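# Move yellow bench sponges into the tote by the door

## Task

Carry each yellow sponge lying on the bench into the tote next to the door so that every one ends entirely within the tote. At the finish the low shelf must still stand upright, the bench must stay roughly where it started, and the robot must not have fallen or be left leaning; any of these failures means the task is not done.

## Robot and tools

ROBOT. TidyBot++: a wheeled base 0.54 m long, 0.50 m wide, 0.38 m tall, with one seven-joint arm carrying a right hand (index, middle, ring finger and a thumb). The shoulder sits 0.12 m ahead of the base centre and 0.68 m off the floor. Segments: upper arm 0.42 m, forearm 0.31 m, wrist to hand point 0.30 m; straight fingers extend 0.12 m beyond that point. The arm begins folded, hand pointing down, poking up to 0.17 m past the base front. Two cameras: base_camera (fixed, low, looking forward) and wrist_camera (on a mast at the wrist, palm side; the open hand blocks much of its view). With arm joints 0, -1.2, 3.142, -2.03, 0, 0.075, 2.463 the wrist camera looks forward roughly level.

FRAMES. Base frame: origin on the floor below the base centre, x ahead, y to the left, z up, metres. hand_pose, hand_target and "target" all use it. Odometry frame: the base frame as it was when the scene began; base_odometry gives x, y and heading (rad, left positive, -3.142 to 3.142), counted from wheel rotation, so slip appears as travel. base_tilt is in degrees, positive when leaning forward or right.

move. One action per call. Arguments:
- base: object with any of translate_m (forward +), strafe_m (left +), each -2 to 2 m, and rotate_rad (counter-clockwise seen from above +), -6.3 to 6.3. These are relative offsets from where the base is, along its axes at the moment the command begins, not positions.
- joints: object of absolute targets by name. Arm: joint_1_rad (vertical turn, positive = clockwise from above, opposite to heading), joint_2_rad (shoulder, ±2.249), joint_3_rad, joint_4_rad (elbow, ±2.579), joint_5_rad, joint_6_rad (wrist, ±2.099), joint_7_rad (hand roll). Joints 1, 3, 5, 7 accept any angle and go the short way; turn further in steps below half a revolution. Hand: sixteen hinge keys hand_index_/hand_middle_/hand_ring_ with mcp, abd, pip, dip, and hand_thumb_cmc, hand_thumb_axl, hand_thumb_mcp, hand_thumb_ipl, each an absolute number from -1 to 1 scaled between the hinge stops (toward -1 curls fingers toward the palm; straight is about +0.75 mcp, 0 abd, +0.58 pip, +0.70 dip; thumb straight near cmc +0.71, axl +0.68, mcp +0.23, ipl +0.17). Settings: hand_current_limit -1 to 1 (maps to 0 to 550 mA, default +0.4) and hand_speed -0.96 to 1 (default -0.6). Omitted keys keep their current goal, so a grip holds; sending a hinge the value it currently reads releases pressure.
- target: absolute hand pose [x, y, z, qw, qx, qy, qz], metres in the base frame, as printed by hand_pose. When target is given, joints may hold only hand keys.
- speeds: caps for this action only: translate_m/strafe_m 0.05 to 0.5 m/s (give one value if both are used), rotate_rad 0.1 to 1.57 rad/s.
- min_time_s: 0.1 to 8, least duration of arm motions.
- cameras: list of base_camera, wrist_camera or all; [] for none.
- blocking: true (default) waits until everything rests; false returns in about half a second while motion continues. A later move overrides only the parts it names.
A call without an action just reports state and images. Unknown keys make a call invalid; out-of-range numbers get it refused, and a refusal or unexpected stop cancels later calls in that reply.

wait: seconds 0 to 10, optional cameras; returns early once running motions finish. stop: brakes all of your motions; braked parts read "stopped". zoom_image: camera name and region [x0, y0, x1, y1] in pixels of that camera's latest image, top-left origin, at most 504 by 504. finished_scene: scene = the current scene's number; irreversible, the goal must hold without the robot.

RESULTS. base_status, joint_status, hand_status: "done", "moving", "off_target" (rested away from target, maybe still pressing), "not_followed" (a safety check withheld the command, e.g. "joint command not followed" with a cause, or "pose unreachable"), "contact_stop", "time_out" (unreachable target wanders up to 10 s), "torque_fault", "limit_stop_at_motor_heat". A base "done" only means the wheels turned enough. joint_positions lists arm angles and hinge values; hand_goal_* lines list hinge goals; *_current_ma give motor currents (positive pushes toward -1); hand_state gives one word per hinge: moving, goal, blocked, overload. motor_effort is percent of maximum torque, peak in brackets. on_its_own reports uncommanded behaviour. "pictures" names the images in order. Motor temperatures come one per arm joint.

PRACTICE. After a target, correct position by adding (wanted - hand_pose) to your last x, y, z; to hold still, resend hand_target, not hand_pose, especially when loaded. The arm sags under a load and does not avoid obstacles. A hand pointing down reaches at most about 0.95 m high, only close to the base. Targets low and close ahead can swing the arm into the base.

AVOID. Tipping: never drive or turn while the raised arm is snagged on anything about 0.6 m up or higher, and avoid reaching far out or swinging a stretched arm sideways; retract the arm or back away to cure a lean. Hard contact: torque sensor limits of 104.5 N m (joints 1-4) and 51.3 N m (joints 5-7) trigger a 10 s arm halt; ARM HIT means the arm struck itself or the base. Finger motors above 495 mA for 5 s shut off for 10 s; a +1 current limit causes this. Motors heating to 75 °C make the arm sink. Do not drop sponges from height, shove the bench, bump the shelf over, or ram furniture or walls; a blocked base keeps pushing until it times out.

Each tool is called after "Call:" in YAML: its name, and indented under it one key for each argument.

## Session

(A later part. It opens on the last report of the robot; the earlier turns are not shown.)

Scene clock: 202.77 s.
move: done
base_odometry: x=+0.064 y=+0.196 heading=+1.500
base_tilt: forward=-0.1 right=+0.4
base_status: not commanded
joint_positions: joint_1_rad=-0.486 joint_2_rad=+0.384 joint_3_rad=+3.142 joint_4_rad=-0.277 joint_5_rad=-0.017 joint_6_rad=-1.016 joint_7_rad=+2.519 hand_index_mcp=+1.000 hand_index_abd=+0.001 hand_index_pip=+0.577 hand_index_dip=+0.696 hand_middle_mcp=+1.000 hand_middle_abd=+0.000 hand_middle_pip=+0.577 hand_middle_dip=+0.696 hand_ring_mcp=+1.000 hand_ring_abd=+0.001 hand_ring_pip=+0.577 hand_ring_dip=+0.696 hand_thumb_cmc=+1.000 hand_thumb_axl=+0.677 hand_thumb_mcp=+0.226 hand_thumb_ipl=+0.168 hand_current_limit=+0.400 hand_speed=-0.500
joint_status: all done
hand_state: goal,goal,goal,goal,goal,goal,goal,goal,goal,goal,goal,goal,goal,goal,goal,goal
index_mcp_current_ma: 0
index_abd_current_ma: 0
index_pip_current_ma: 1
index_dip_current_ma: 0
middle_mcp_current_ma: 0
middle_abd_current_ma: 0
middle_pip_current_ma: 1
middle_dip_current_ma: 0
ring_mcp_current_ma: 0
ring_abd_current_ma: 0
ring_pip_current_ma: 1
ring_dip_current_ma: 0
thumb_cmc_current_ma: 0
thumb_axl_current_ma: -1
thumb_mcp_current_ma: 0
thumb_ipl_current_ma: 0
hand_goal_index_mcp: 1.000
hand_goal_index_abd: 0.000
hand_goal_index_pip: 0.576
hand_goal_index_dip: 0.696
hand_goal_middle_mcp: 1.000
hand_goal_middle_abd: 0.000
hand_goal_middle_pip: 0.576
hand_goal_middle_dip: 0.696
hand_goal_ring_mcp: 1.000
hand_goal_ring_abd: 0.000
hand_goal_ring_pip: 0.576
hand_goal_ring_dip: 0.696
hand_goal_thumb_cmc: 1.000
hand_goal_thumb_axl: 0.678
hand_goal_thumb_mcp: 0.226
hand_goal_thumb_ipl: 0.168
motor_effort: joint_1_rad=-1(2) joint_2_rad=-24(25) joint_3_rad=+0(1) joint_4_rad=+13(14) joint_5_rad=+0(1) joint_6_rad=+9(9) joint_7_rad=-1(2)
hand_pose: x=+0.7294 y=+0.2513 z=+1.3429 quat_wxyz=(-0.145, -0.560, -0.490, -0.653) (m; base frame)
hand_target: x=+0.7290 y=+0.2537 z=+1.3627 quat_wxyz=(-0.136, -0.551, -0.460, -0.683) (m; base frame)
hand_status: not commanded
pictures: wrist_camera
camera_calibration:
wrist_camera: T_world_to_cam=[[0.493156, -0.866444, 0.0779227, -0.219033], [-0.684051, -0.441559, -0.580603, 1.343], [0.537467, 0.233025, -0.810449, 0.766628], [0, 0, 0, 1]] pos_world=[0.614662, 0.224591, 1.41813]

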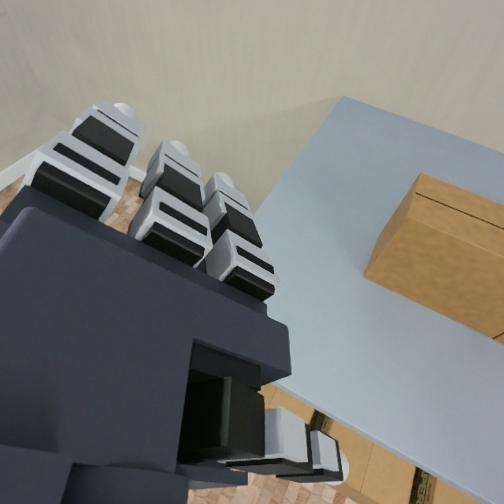

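Call:
move:
  base: {"translate_m": 0.28}
  speeds: {"translate_m": 0.25}
  cameras: ["wrist_camera"]

Call:
move:
  joints: {"joint_1_rad": 0}
  cameras: ["wrist_camera"]

Call:
move:
  base: {"strafe_m": -0.4}
  cameras: ["wrist_camera"]

Scene clock: 231.90 s.
move: done
base_odometry: x=+0.084 y=+0.476 heading=+1.500
base_tilt: forward=-0.1 right=+0.4
base_status: done
joint_positions: joint_1_rad=-0.488 joint_2_rad=+0.388 joint_3_rad=+3.142 joint_4_rad=-0.274 joint_5_rad=-0.017 joint_6_rad=-1.015 joint_7_rad=+2.519 hand_index_mcp=+1.000 hand_index_abd=+0.001 hand_index_pip=+0.577 hand_index_dip=+0.696 hand_middle_mcp=+1.000 hand_middle_abd=+0.000 hand_middle_pip=+0.577 hand_middle_dip=+0.696 hand_ring_mcp=+1.000 hand_ring_abd=+0.001 hand_ring_pip=+0.577 hand_ring_dip=+0.696 hand_thumb_cmc=+1.000 hand_thumb_axl=+0.677 hand_thumb_mcp=+0.226 hand_thumb_ipl=+0.168 hand_current_limit=+0.400 hand_speed=-0.500
joint_status: not commanded
hand_state: goal,goal,goal,goal,goal,goal,goal,goal,goal,goal,goal,goal,goal,goal,goal,goal
index_mcp_current_ma: 0
index_abd_current_ma: 0
index_pip_current_ma: 1
index_dip_current_ma: 0
middle_mcp_current_ma: 0
middle_abd_current_ma: 0
middle_pip_current_ma: 1
middle_dip_current_ma: 0
ring_mcp_current_ma: 0
ring_abd_current_ma: 0
ring_pip_current_ma: 1
ring_dip_current_ma: 0
thumb_cmc_current_ma: 0
thumb_axl_current_ma: -1
thumb_mcp_current_ma: 0
thumb_ipl_current_ma: 0
hand_goal_index_mcp: 1.000
hand_goal_index_abd: 0.000
hand_goal_index_pip: 0.576
hand_goal_index_dip: 0.696
hand_goal_middle_mcp: 1.000
hand_goal_middle_abd: 0.000
hand_goal_middle_pip: 0.576
hand_goal_middle_dip: 0.696
hand_goal_ring_mcp: 1.000
hand_goal_ring_abd: 0.000
hand_goal_ring_pip: 0.576
hand_goal_ring_dip: 0.696
hand_goal_thumb_cmc: 1.000
hand_goal_thumb_axl: 0.678
hand_goal_thumb_mcp: 0.226
hand_goal_thumb_ipl: 0.168
motor_effort: joint_1_rad=+0(1) joint_2_rad=-24(27) joint_3_rad=+0(1) joint_4_rad=+13(15) joint_5_rad=+0(1) joint_6_rad=+9(9) joint_7_rad=+0(1)
hand_pose: x=+0.7310 y=+0.2534 z=+1.3415 quat_wxyz=(-0.145, -0.559, -0.491, -0.652) (m; base frame)
hand_target: x=+0.7290 y=+0.2537 z=+1.3627 quat_wxyz=(-0.136, -0.551, -0.460, -0.683) (m; base frame)
hand_status: not commanded
pictures: wrist_camera
camera_calibration:
wrist_camera: T_world_to_cam=[[0.494764, -0.865527, 0.0779182, -0.219277], [-0.683822, -0.443083, -0.579711, 1.34319], [0.53628, 0.233538, -0.811088, 0.765869], [0, 0, 0, 1]] pos_world=[0.61627, 0.226493, 1.41693]

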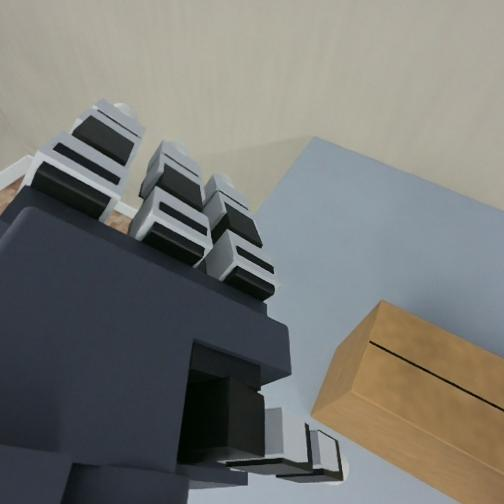

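Scene clock: 233.60 s.
move: done
base_odometry: x=+0.084 y=+0.476 heading=+1.500
base_tilt: forward=-0.2 right=+0.4
base_status: not commanded
joint_positions: joint_1_rad=-0.014 joint_2_rad=+0.388 joint_3_rad=+3.142 joint_4_rad=-0.274 joint_5_rad=-0.017 joint_6_rad=-1.015 joint_7_rad=+2.519 hand_index_mcp=+1.000 hand_index_abd=+0.001 hand_index_pip=+0.577 hand_index_dip=+0.696 hand_middle_mcp=+1.000 hand_middle_abd=+0.000 hand_middle_pip=+0.577 hand_middle_dip=+0.696 hand_ring_mcp=+1.000 hand_ring_abd=+0.001 hand_ring_pip=+0.577 hand_ring_dip=+0.696 hand_thumb_cmc=+1.000 hand_thumb_axl=+0.677 hand_thumb_mcp=+0.226 hand_thumb_ipl=+0.168 hand_current_limit=+0.400 hand_speed=-0.500
joint_status: all done
hand_state: goal,goal,goal,goal,goal,goal,goal,goal,goal,goal,goal,goal,goal,goal,goal,goal
index_mcp_current_ma: 0
index_abd_current_ma: 0
index_pip_current_ma: 1
index_dip_current_ma: 0
middle_mcp_current_ma: 0
middle_abd_current_ma: 0
middle_pip_current_ma: 1
middle_dip_current_ma: 0
ring_mcp_current_ma: 0
ring_abd_current_ma: 0
ring_pip_current_ma: 1
ring_dip_current_ma: 0
thumb_cmc_current_ma: 0
thumb_axl_current_ma: -1
thumb_mcp_current_ma: 0
thumb_ipl_current_ma: 0
hand_goal_index_mcp: 1.000
hand_goal_index_abd: 0.000
hand_goal_index_pip: 0.576
hand_goal_index_dip: 0.696
hand_goal_middle_mcp: 1.000
hand_goal_middle_abd: 0.000
hand_goal_middle_pip: 0.576
hand_goal_middle_dip: 0.696
hand_goal_ring_mcp: 1.000
hand_goal_ring_abd: 0.000
hand_goal_ring_pip: 0.576
hand_goal_ring_dip: 0.696
hand_goal_thumb_cmc: 1.000
hand_goal_thumb_axl: 0.678
hand_goal_thumb_mcp: 0.226
hand_goal_thumb_ipl: 0.168
motor_effort: joint_1_rad=+0(2) joint_2_rad=-24(26) joint_3_rad=+0(1) joint_4_rad=+13(14) joint_5_rad=+0(1) joint_6_rad=+8(9) joint_7_rad=+0(1)
hand_pose: x=+0.7792 y=-0.0537 z=+1.3415 quat_wxyz=(-0.294, -0.659, -0.346, -0.600) (m; base frame)
hand_target: x=+0.7759 y=-0.0698 z=+1.3627 quat_wxyz=(-0.301, -0.647, -0.309, -0.628) (m; base frame)
hand_status: not commanded
pictures: wrist_camera
camera_calibration:
wrist_camera: T_world_to_cam=[[0.045381, -0.995926, 0.0779181, -0.165783], [-0.810641, -0.0822946, -0.579732, 1.35829], [0.583783, -0.0368547, -0.811073, 0.760192], [0, 0, 0, 1]] pos_world=[0.664821, -0.0253114, 1.41693]

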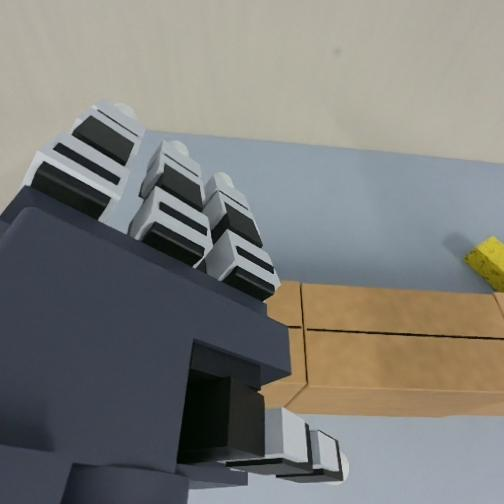

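Scene clock: 235.70 s.
move: done
base_odometry: x=+0.483 y=+0.447 heading=+1.501
base_tilt: forward=-0.2 right=+0.4
base_status: done
joint_positions: joint_1_rad=-0.002 joint_2_rad=+0.388 joint_3_rad=+3.142 joint_4_rad=-0.274 joint_5_rad=-0.017 joint_6_rad=-1.015 joint_7_rad=+2.519 hand_index_mcp=+1.000 hand_index_abd=+0.001 hand_index_pip=+0.577 hand_index_dip=+0.696 hand_middle_mcp=+1.000 hand_middle_abd=+0.000 hand_middle_pip=+0.577 hand_middle_dip=+0.696 hand_ring_mcp=+1.000 hand_ring_abd=+0.001 hand_ring_pip=+0.577 hand_ring_dip=+0.696 hand_thumb_cmc=+1.000 hand_thumb_axl=+0.677 hand_thumb_mcp=+0.226 hand_thumb_ipl=+0.168 hand_current_limit=+0.400 hand_speed=-0.500
joint_status: not commanded
hand_state: goal,goal,goal,goal,goal,goal,goal,goal,goal,goal,goal,goal,goal,goal,goal,goal
index_mcp_current_ma: 0
index_abd_current_ma: 0
index_pip_current_ma: 1
index_dip_current_ma: 0
middle_mcp_current_ma: 0
middle_abd_current_ma: 0
middle_pip_current_ma: 1
middle_dip_current_ma: 0
ring_mcp_current_ma: 0
ring_abd_current_ma: 0
ring_pip_current_ma: 1
ring_dip_current_ma: 0
thumb_cmc_current_ma: 0
thumb_axl_current_ma: -1
thumb_mcp_current_ma: 0
thumb_ipl_current_ma: 0
hand_goal_index_mcp: 1.000
hand_goal_index_abd: 0.000
hand_goal_index_pip: 0.576
hand_goal_index_dip: 0.696
hand_goal_middle_mcp: 1.000
hand_goal_middle_abd: 0.000
hand_goal_middle_pip: 0.576
hand_goal_middle_dip: 0.696
hand_goal_ring_mcp: 1.000
hand_goal_ring_abd: 0.000
hand_goal_ring_pip: 0.576
hand_goal_ring_dip: 0.696
hand_goal_thumb_cmc: 1.000
hand_goal_thumb_axl: 0.678
hand_goal_thumb_mcp: 0.226
hand_goal_thumb_ipl: 0.168
motor_effort: joint_1_rad=+1(3) joint_2_rad=-25(26) joint_3_rad=+1(1) joint_4_rad=+13(14) joint_5_rad=+0(1) joint_6_rad=+8(9) joint_7_rad=-1(1)
hand_pose: x=+0.7785 y=-0.0616 z=+1.3416 quat_wxyz=(-0.297, -0.661, -0.342, -0.598) (m; base frame)
hand_target: x=+0.7759 y=-0.0698 z=+1.3627 quat_wxyz=(-0.301, -0.647, -0.309, -0.628) (m; base frame)
hand_status: not commanded
pictures: wrist_camera
camera_calibration:
wrist_camera: T_world_to_cam=[[0.0332821, -0.996406, 0.0778929, -0.164267], [-0.811471, -0.0724368, -0.579886, 1.35856], [0.583444, -0.0439079, -0.810965, 0.759994], [0, 0, 0, 1]] pos_world=[0.664483, -0.0318969, 1.41693]

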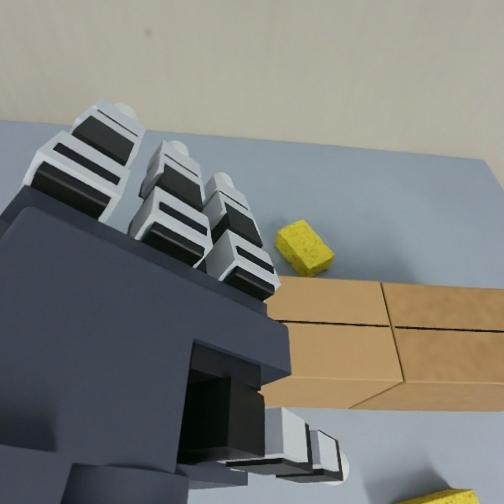

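Call:
zoom_image:
  camera: "wrist_camera"
  region: [260, 200, 360, 300]

Call:
move:
  base: {"translate_m": -0.1, "strafe_m": -0.1}
  joints: {"joint_2_rad": -0.2, "joint_4_rad": -0.6, "joint_6_rad": -1.5}
  min_time_s: 2
  cameras: ["wrist_camera"]

Scaled by 5.040 from the camera's 504x504 image, which has a finer 720x720 frame.

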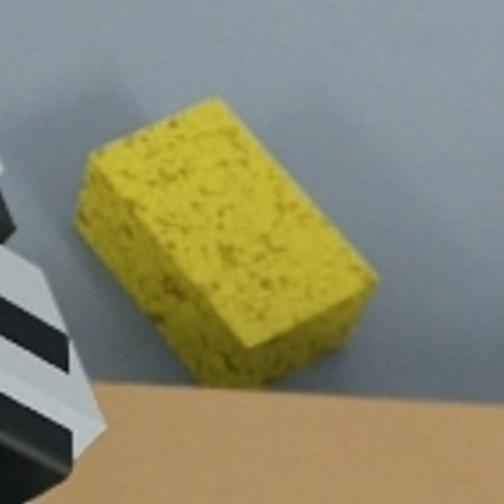

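Scene clock: 262.00 s.
move: done
base_odometry: x=+0.576 y=+0.340 heading=+1.501
base_tilt: forward=-0.2 right=+0.4
base_status: done
joint_positions: joint_1_rad=+0.001 joint_2_rad=-0.205 joint_3_rad=+3.142 joint_4_rad=-0.574 joint_5_rad=-0.017 joint_6_rad=-1.415 joint_7_rad=+2.519 hand_index_mcp=+1.000 hand_index_abd=+0.001 hand_index_pip=+0.577 hand_index_dip=+0.696 hand_middle_mcp=+1.000 hand_middle_abd=+0.001 hand_middle_pip=+0.577 hand_middle_dip=+0.696 hand_ring_mcp=+1.000 hand_ring_abd=+0.001 hand_ring_pip=+0.577 hand_ring_dip=+0.696 hand_thumb_cmc=+1.000 hand_thumb_axl=+0.677 hand_thumb_mcp=+0.226 hand_thumb_ipl=+0.168 hand_current_limit=+0.400 hand_speed=-0.500
joint_status: all done
hand_state: goal,goal,goal,goal,goal,goal,goal,goal,goal,goal,goal,goal,goal,goal,goal,goal
index_mcp_current_ma: 0
index_abd_current_ma: 0
index_pip_current_ma: 1
index_dip_current_ma: 0
middle_mcp_current_ma: 0
middle_abd_current_ma: 0
middle_pip_current_ma: 1
middle_dip_current_ma: 0
ring_mcp_current_ma: 0
ring_abd_current_ma: 0
ring_pip_current_ma: 1
ring_dip_current_ma: 0
thumb_cmc_current_ma: 0
thumb_axl_current_ma: -1
thumb_mcp_current_ma: 0
thumb_ipl_current_ma: 0
hand_goal_index_mcp: 1.000
hand_goal_index_abd: 0.000
hand_goal_index_pip: 0.576
hand_goal_index_dip: 0.696
hand_goal_middle_mcp: 1.000
hand_goal_middle_abd: 0.000
hand_goal_middle_pip: 0.576
hand_goal_middle_dip: 0.696
hand_goal_ring_mcp: 1.000
hand_goal_ring_abd: 0.000
hand_goal_ring_pip: 0.576
hand_goal_ring_dip: 0.696
hand_goal_thumb_cmc: 1.000
hand_goal_thumb_axl: 0.678
hand_goal_thumb_mcp: 0.226
hand_goal_thumb_ipl: 0.168
motor_effort: joint_1_rad=+0(3) joint_2_rad=-2(30) joint_3_rad=+1(1) joint_4_rad=+10(15) joint_5_rad=+0(1) joint_6_rad=+8(10) joint_7_rad=+0(1)
hand_pose: x=+0.4542 y=-0.0624 z=+1.3772 quat_wxyz=(-0.281, -0.691, -0.359, -0.562) (m; base frame)
hand_target: x=+0.4599 y=-0.0699 z=+1.3354 quat_wxyz=(-0.251, -0.734, -0.351, -0.525) (m; base frame)
hand_status: not commanded
pictures: wrist_camera
camera_calibration:
wrist_camera: T_world_to_cam=[[0.0415459, -0.995966, 0.0795294, -0.162982], [-0.868347, -0.0753654, -0.490198, 1.01818], [0.494214, -0.0486934, -0.867975, 1.0968], [0, 0, 0, 1]] pos_world=[0.348848, -0.0321827, 1.46407]

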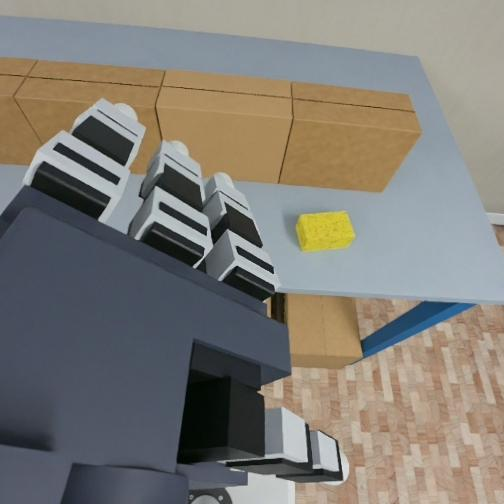

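Call:
zoom_image:
  camera: "wrist_camera"
  region: [280, 190, 380, 270]

Scaled by 5.040 from the camera's 504x504 image, which has a finer 720x720 frame.

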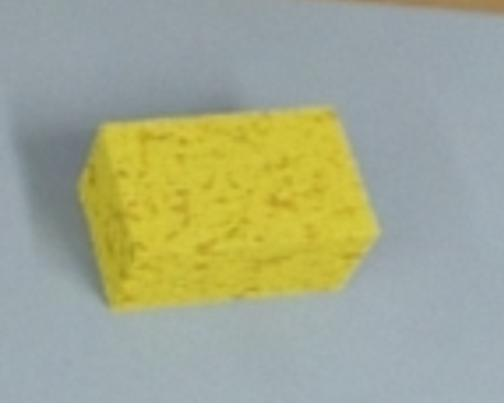

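Call:
move:
  base: {"strafe_m": -1.04}
  joints: {"joint_1_rad": 0, "joint_2_rad": -0.9, "joint_4_rad": -1.7, "joint_6_rad": -0.6}
  cameras: ["all"]

Call:
move:
  base: {"rotate_rad": 1.652}
  cameras: ["all"]

Scene clock: 425.13 s.
move: done
base_odometry: x=+1.614 y=+0.268 heading=+1.500
base_tilt: forward=-0.2 right=+0.4
base_status: done
joint_positions: joint_1_rad=+0.001 joint_2_rad=-0.883 joint_3_rad=+3.143 joint_4_rad=-1.670 joint_5_rad=-0.017 joint_6_rad=-0.669 joint_7_rad=+2.519 hand_index_mcp=+1.000 hand_index_abd=+0.001 hand_index_pip=+0.577 hand_index_dip=+0.696 hand_middle_mcp=+1.000 hand_middle_abd=+0.001 hand_middle_pip=+0.577 hand_middle_dip=+0.696 hand_ring_mcp=+1.000 hand_ring_abd=+0.001 hand_ring_pip=+0.577 hand_ring_dip=+0.696 hand_thumb_cmc=+1.000 hand_thumb_axl=+0.677 hand_thumb_mcp=+0.226 hand_thumb_ipl=+0.168 hand_current_limit=+0.400 hand_speed=-0.500
joint_status: all done
hand_state: goal,goal,goal,goal,goal,goal,goal,goal,goal,goal,goal,goal,goal,goal,goal,goal
index_mcp_current_ma: 0
index_abd_current_ma: 0
index_pip_current_ma: 1
index_dip_current_ma: 0
middle_mcp_current_ma: 0
middle_abd_current_ma: 0
middle_pip_current_ma: 1
middle_dip_current_ma: 0
ring_mcp_current_ma: 0
ring_abd_current_ma: 0
ring_pip_current_ma: 1
ring_dip_current_ma: 0
thumb_cmc_current_ma: 0
thumb_axl_current_ma: -1
thumb_mcp_current_ma: 0
thumb_ipl_current_ma: 0
hand_goal_index_mcp: 1.000
hand_goal_index_abd: 0.000
hand_goal_index_pip: 0.576
hand_goal_index_dip: 0.696
hand_goal_middle_mcp: 1.000
hand_goal_middle_abd: 0.000
hand_goal_middle_pip: 0.576
hand_goal_middle_dip: 0.696
hand_goal_ring_mcp: 1.000
hand_goal_ring_abd: 0.000
hand_goal_ring_pip: 0.576
hand_goal_ring_dip: 0.696
hand_goal_thumb_cmc: 1.000
hand_goal_thumb_axl: 0.678
hand_goal_thumb_mcp: 0.226
hand_goal_thumb_ipl: 0.168
motor_effort: joint_1_rad=+0(1) joint_2_rad=+11(13) joint_3_rad=+1(2) joint_4_rad=+14(16) joint_5_rad=+0(1) joint_6_rad=+8(10) joint_7_rad=-1(2)
hand_pose: x=+0.3103 y=-0.0652 z=+1.2598 quat_wxyz=(-0.334, -0.593, -0.303, -0.668) (m; base frame)
hand_target: x=+0.3032 y=-0.0699 z=+1.2648 quat_wxyz=(-0.330, -0.581, -0.278, -0.690) (m; base frame)
hand_status: not commanded
pictures: base_camera, wrist_camera
camera_calibration:
wrist_camera: T_world_to_cam=[[0.00825514, -0.996983, 0.0771811, -0.137184], [-0.664711, -0.0631336, -0.744428, 1.09328], [0.747055, -0.0451578, -0.663227, 0.729658], [0, 0, 0, 1]] pos_world=[0.182756, -0.0347974, 1.30839]

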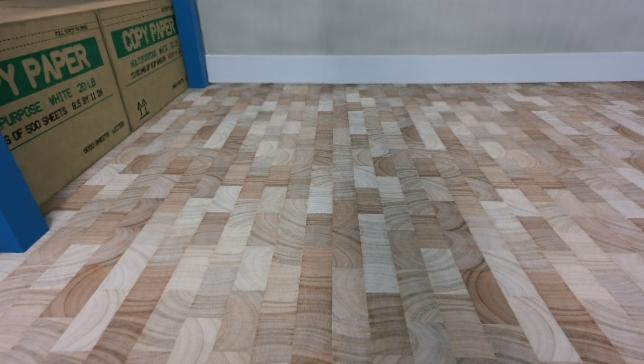

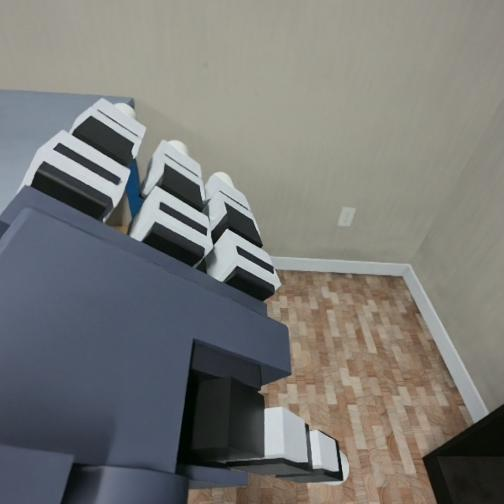

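Scene clock: 427.47 s.
move: done
base_odometry: x=+1.614 y=+0.268 heading=-3.132
base_tilt: forward=-0.3 right=+0.4
base_status: done
joint_positions: joint_1_rad=+0.001 joint_2_rad=-0.884 joint_3_rad=+3.143 joint_4_rad=-1.671 joint_5_rad=-0.017 joint_6_rad=-0.669 joint_7_rad=+2.519 hand_index_mcp=+1.000 hand_index_abd=+0.001 hand_index_pip=+0.577 hand_index_dip=+0.696 hand_middle_mcp=+1.000 hand_middle_abd=+0.001 hand_middle_pip=+0.577 hand_middle_dip=+0.696 hand_ring_mcp=+1.000 hand_ring_abd=+0.001 hand_ring_pip=+0.577 hand_ring_dip=+0.696 hand_thumb_cmc=+1.000 hand_thumb_axl=+0.677 hand_thumb_mcp=+0.226 hand_thumb_ipl=+0.168 hand_current_limit=+0.400 hand_speed=-0.500
joint_status: not commanded
hand_state: goal,goal,goal,goal,goal,goal,goal,goal,goal,goal,goal,goal,goal,goal,goal,goal
index_mcp_current_ma: 0
index_abd_current_ma: 0
index_pip_current_ma: 1
index_dip_current_ma: 0
middle_mcp_current_ma: 0
middle_abd_current_ma: 0
middle_pip_current_ma: 1
middle_dip_current_ma: 0
ring_mcp_current_ma: 0
ring_abd_current_ma: 0
ring_pip_current_ma: 1
ring_dip_current_ma: 0
thumb_cmc_current_ma: 0
thumb_axl_current_ma: -1
thumb_mcp_current_ma: 0
thumb_ipl_current_ma: 0
hand_goal_index_mcp: 1.000
hand_goal_index_abd: 0.000
hand_goal_index_pip: 0.576
hand_goal_index_dip: 0.696
hand_goal_middle_mcp: 1.000
hand_goal_middle_abd: 0.000
hand_goal_middle_pip: 0.576
hand_goal_middle_dip: 0.696
hand_goal_ring_mcp: 1.000
hand_goal_ring_abd: 0.000
hand_goal_ring_pip: 0.576
hand_goal_ring_dip: 0.696
hand_goal_thumb_cmc: 1.000
hand_goal_thumb_axl: 0.678
hand_goal_thumb_mcp: 0.226
hand_goal_thumb_ipl: 0.168
motor_effort: joint_1_rad=+0(1) joint_2_rad=+11(13) joint_3_rad=+1(2) joint_4_rad=+14(15) joint_5_rad=-1(1) joint_6_rad=+8(9) joint_7_rad=-1(2)
hand_pose: x=+0.3101 y=-0.0652 z=+1.2598 quat_wxyz=(-0.334, -0.593, -0.302, -0.668) (m; base frame)
hand_target: x=+0.3032 y=-0.0699 z=+1.2648 quat_wxyz=(-0.330, -0.581, -0.278, -0.690) (m; base frame)
hand_status: not commanded
pictures: base_camera, wrist_camera
camera_calibration:
wrist_camera: T_world_to_cam=[[0.00822276, -0.996983, 0.0771833, -0.137179], [-0.664395, -0.0631328, -0.74471, 1.09346], [0.747336, -0.0451566, -0.66291, 0.729341], [0, 0, 0, 1]] pos_world=[0.182555, -0.0347974, 1.30839]

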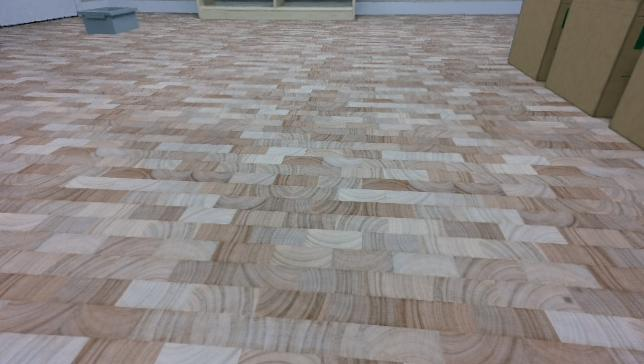

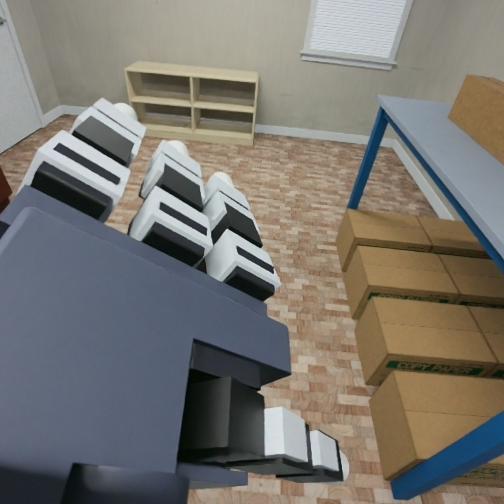

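Call:
move:
  base: {"strafe_m": -0.802}
  joints: {"joint_1_rad": -0.45, "joint_2_rad": -0.5, "joint_4_rad": -1.0, "joint_6_rad": -1.3}
  cameras: ["all"]

Call:
move:
  base: {"translate_m": 0.059}
  cameras: ["wrist_camera"]

Scene clock: 453.93 s.
move: done
base_odometry: x=+1.606 y=+1.070 heading=-3.131
base_tilt: forward=-0.1 right=+0.4
base_status: done
joint_positions: joint_1_rad=-0.432 joint_2_rad=-0.510 joint_3_rad=+3.142 joint_4_rad=-1.027 joint_5_rad=-0.017 joint_6_rad=-1.215 joint_7_rad=+2.519 hand_index_mcp=+1.000 hand_index_abd=+0.001 hand_index_pip=+0.577 hand_index_dip=+0.696 hand_middle_mcp=+1.000 hand_middle_abd=+0.001 hand_middle_pip=+0.577 hand_middle_dip=+0.696 hand_ring_mcp=+1.000 hand_ring_abd=+0.001 hand_ring_pip=+0.577 hand_ring_dip=+0.696 hand_thumb_cmc=+1.000 hand_thumb_axl=+0.677 hand_thumb_mcp=+0.226 hand_thumb_ipl=+0.168 hand_current_limit=+0.400 hand_speed=-0.500
joint_status: all done
hand_state: goal,goal,goal,goal,goal,goal,goal,goal,goal,goal,goal,goal,goal,goal,goal,goal
index_mcp_current_ma: 0
index_abd_current_ma: 0
index_pip_current_ma: 1
index_dip_current_ma: 0
middle_mcp_current_ma: 0
middle_abd_current_ma: 0
middle_pip_current_ma: 1
middle_dip_current_ma: 0
ring_mcp_current_ma: 0
ring_abd_current_ma: 0
ring_pip_current_ma: 1
ring_dip_current_ma: 0
thumb_cmc_current_ma: 0
thumb_axl_current_ma: -1
thumb_mcp_current_ma: 0
thumb_ipl_current_ma: 0
hand_goal_index_mcp: 1.000
hand_goal_index_abd: 0.000
hand_goal_index_pip: 0.576
hand_goal_index_dip: 0.696
hand_goal_middle_mcp: 1.000
hand_goal_middle_abd: 0.000
hand_goal_middle_pip: 0.576
hand_goal_middle_dip: 0.696
hand_goal_ring_mcp: 1.000
hand_goal_ring_abd: 0.000
hand_goal_ring_pip: 0.576
hand_goal_ring_dip: 0.696
hand_goal_thumb_cmc: 1.000
hand_goal_thumb_axl: 0.678
hand_goal_thumb_mcp: 0.226
hand_goal_thumb_ipl: 0.168
motor_effort: joint_1_rad=+0(2) joint_2_rad=+5(13) joint_3_rad=+0(4) joint_4_rad=+11(16) joint_5_rad=+0(1) joint_6_rad=+8(10) joint_7_rad=-1(2)
hand_pose: x=+0.3789 y=+0.0510 z=+1.3283 quat_wxyz=(-0.158, -0.586, -0.487, -0.628) (m; base frame)
hand_target: x=+0.3784 y=+0.0477 z=+1.3090 quat_wxyz=(-0.136, -0.614, -0.487, -0.606) (m; base frame)
hand_status: not commanded
pictures: base_camera, wrist_camera
camera_calibration:
wrist_camera: T_world_to_cam=[[0.450899, -0.889128, 0.0783644, -0.202065], [-0.733578, -0.419163, -0.534945, 0.963279], [0.508482, 0.18372, -0.841245, 1.04437], [0, 0, 0, 1]] pos_world=[0.266709, 0.0322392, 1.4097]

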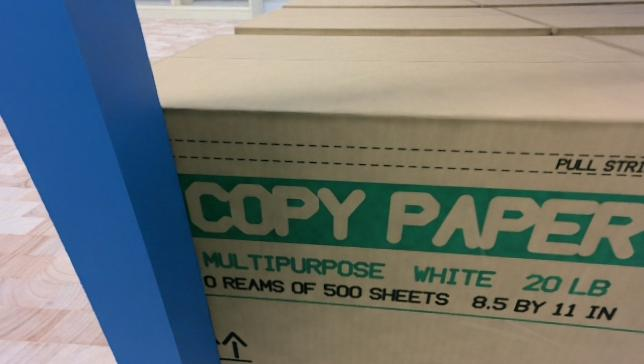

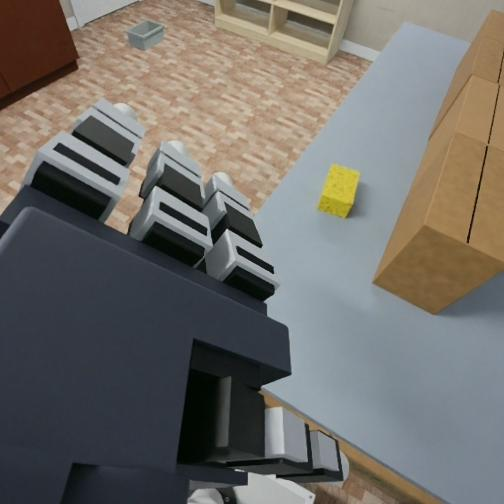

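Scene clock: 455.10 s.
move: done
base_odometry: x=+1.547 y=+1.069 heading=-3.131
base_tilt: forward=-0.2 right=+0.4
base_status: done
joint_positions: joint_1_rad=-0.433 joint_2_rad=-0.495 joint_3_rad=+3.142 joint_4_rad=-1.025 joint_5_rad=-0.017 joint_6_rad=-1.216 joint_7_rad=+2.519 hand_index_mcp=+1.000 hand_index_abd=+0.001 hand_index_pip=+0.577 hand_index_dip=+0.696 hand_middle_mcp=+1.000 hand_middle_abd=+0.001 hand_middle_pip=+0.577 hand_middle_dip=+0.696 hand_ring_mcp=+1.000 hand_ring_abd=+0.001 hand_ring_pip=+0.577 hand_ring_dip=+0.696 hand_thumb_cmc=+1.000 hand_thumb_axl=+0.677 hand_thumb_mcp=+0.226 hand_thumb_ipl=+0.168 hand_current_limit=+0.400 hand_speed=-0.500
joint_status: not commanded
hand_state: goal,goal,goal,goal,goal,goal,goal,goal,goal,goal,goal,goal,goal,goal,goal,goal
index_mcp_current_ma: 0
index_abd_current_ma: 0
index_pip_current_ma: 1
index_dip_current_ma: 0
middle_mcp_current_ma: 0
middle_abd_current_ma: 0
middle_pip_current_ma: 1
middle_dip_current_ma: 0
ring_mcp_current_ma: 0
ring_abd_current_ma: 0
ring_pip_current_ma: 1
ring_dip_current_ma: 0
thumb_cmc_current_ma: 0
thumb_axl_current_ma: -1
thumb_mcp_current_ma: 0
thumb_ipl_current_ma: 0
hand_goal_index_mcp: 1.000
hand_goal_index_abd: 0.000
hand_goal_index_pip: 0.576
hand_goal_index_dip: 0.696
hand_goal_middle_mcp: 1.000
hand_goal_middle_abd: 0.000
hand_goal_middle_pip: 0.576
hand_goal_middle_dip: 0.696
hand_goal_ring_mcp: 1.000
hand_goal_ring_abd: 0.000
hand_goal_ring_pip: 0.576
hand_goal_ring_dip: 0.696
hand_goal_thumb_cmc: 1.000
hand_goal_thumb_axl: 0.678
hand_goal_thumb_mcp: 0.226
hand_goal_thumb_ipl: 0.168
motor_effort: joint_1_rad=+0(1) joint_2_rad=+5(9) joint_3_rad=+1(1) joint_4_rad=+11(12) joint_5_rad=+0(1) joint_6_rad=+8(9) joint_7_rad=+0(1)
hand_pose: x=+0.3871 y=+0.0549 z=+1.3253 quat_wxyz=(-0.156, -0.589, -0.490, -0.623) (m; base frame)
hand_target: x=+0.3784 y=+0.0477 z=+1.3090 quat_wxyz=(-0.136, -0.614, -0.487, -0.606) (m; base frame)
hand_status: not commanded
pictures: wrist_camera
camera_calibration:
wrist_camera: T_world_to_cam=[[0.452274, -0.888476, 0.0778358, -0.201881], [-0.739826, -0.422476, -0.523613, 0.956826], [0.498102, 0.179232, -0.848393, 1.05069], [0, 0, 0, 1]] pos_world=[0.275841, 0.0365534, 1.40812]

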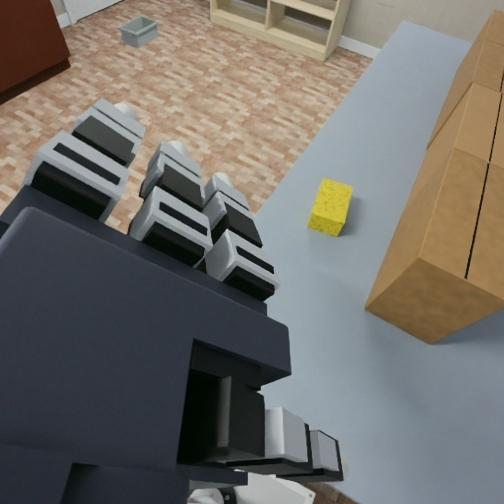

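Call:
zoom_image:
  camera: "wrist_camera"
  region: [290, 165, 370, 245]

Scaled by 6.300 from the camera's 504x504 image, which has a finer 720x720 frame.

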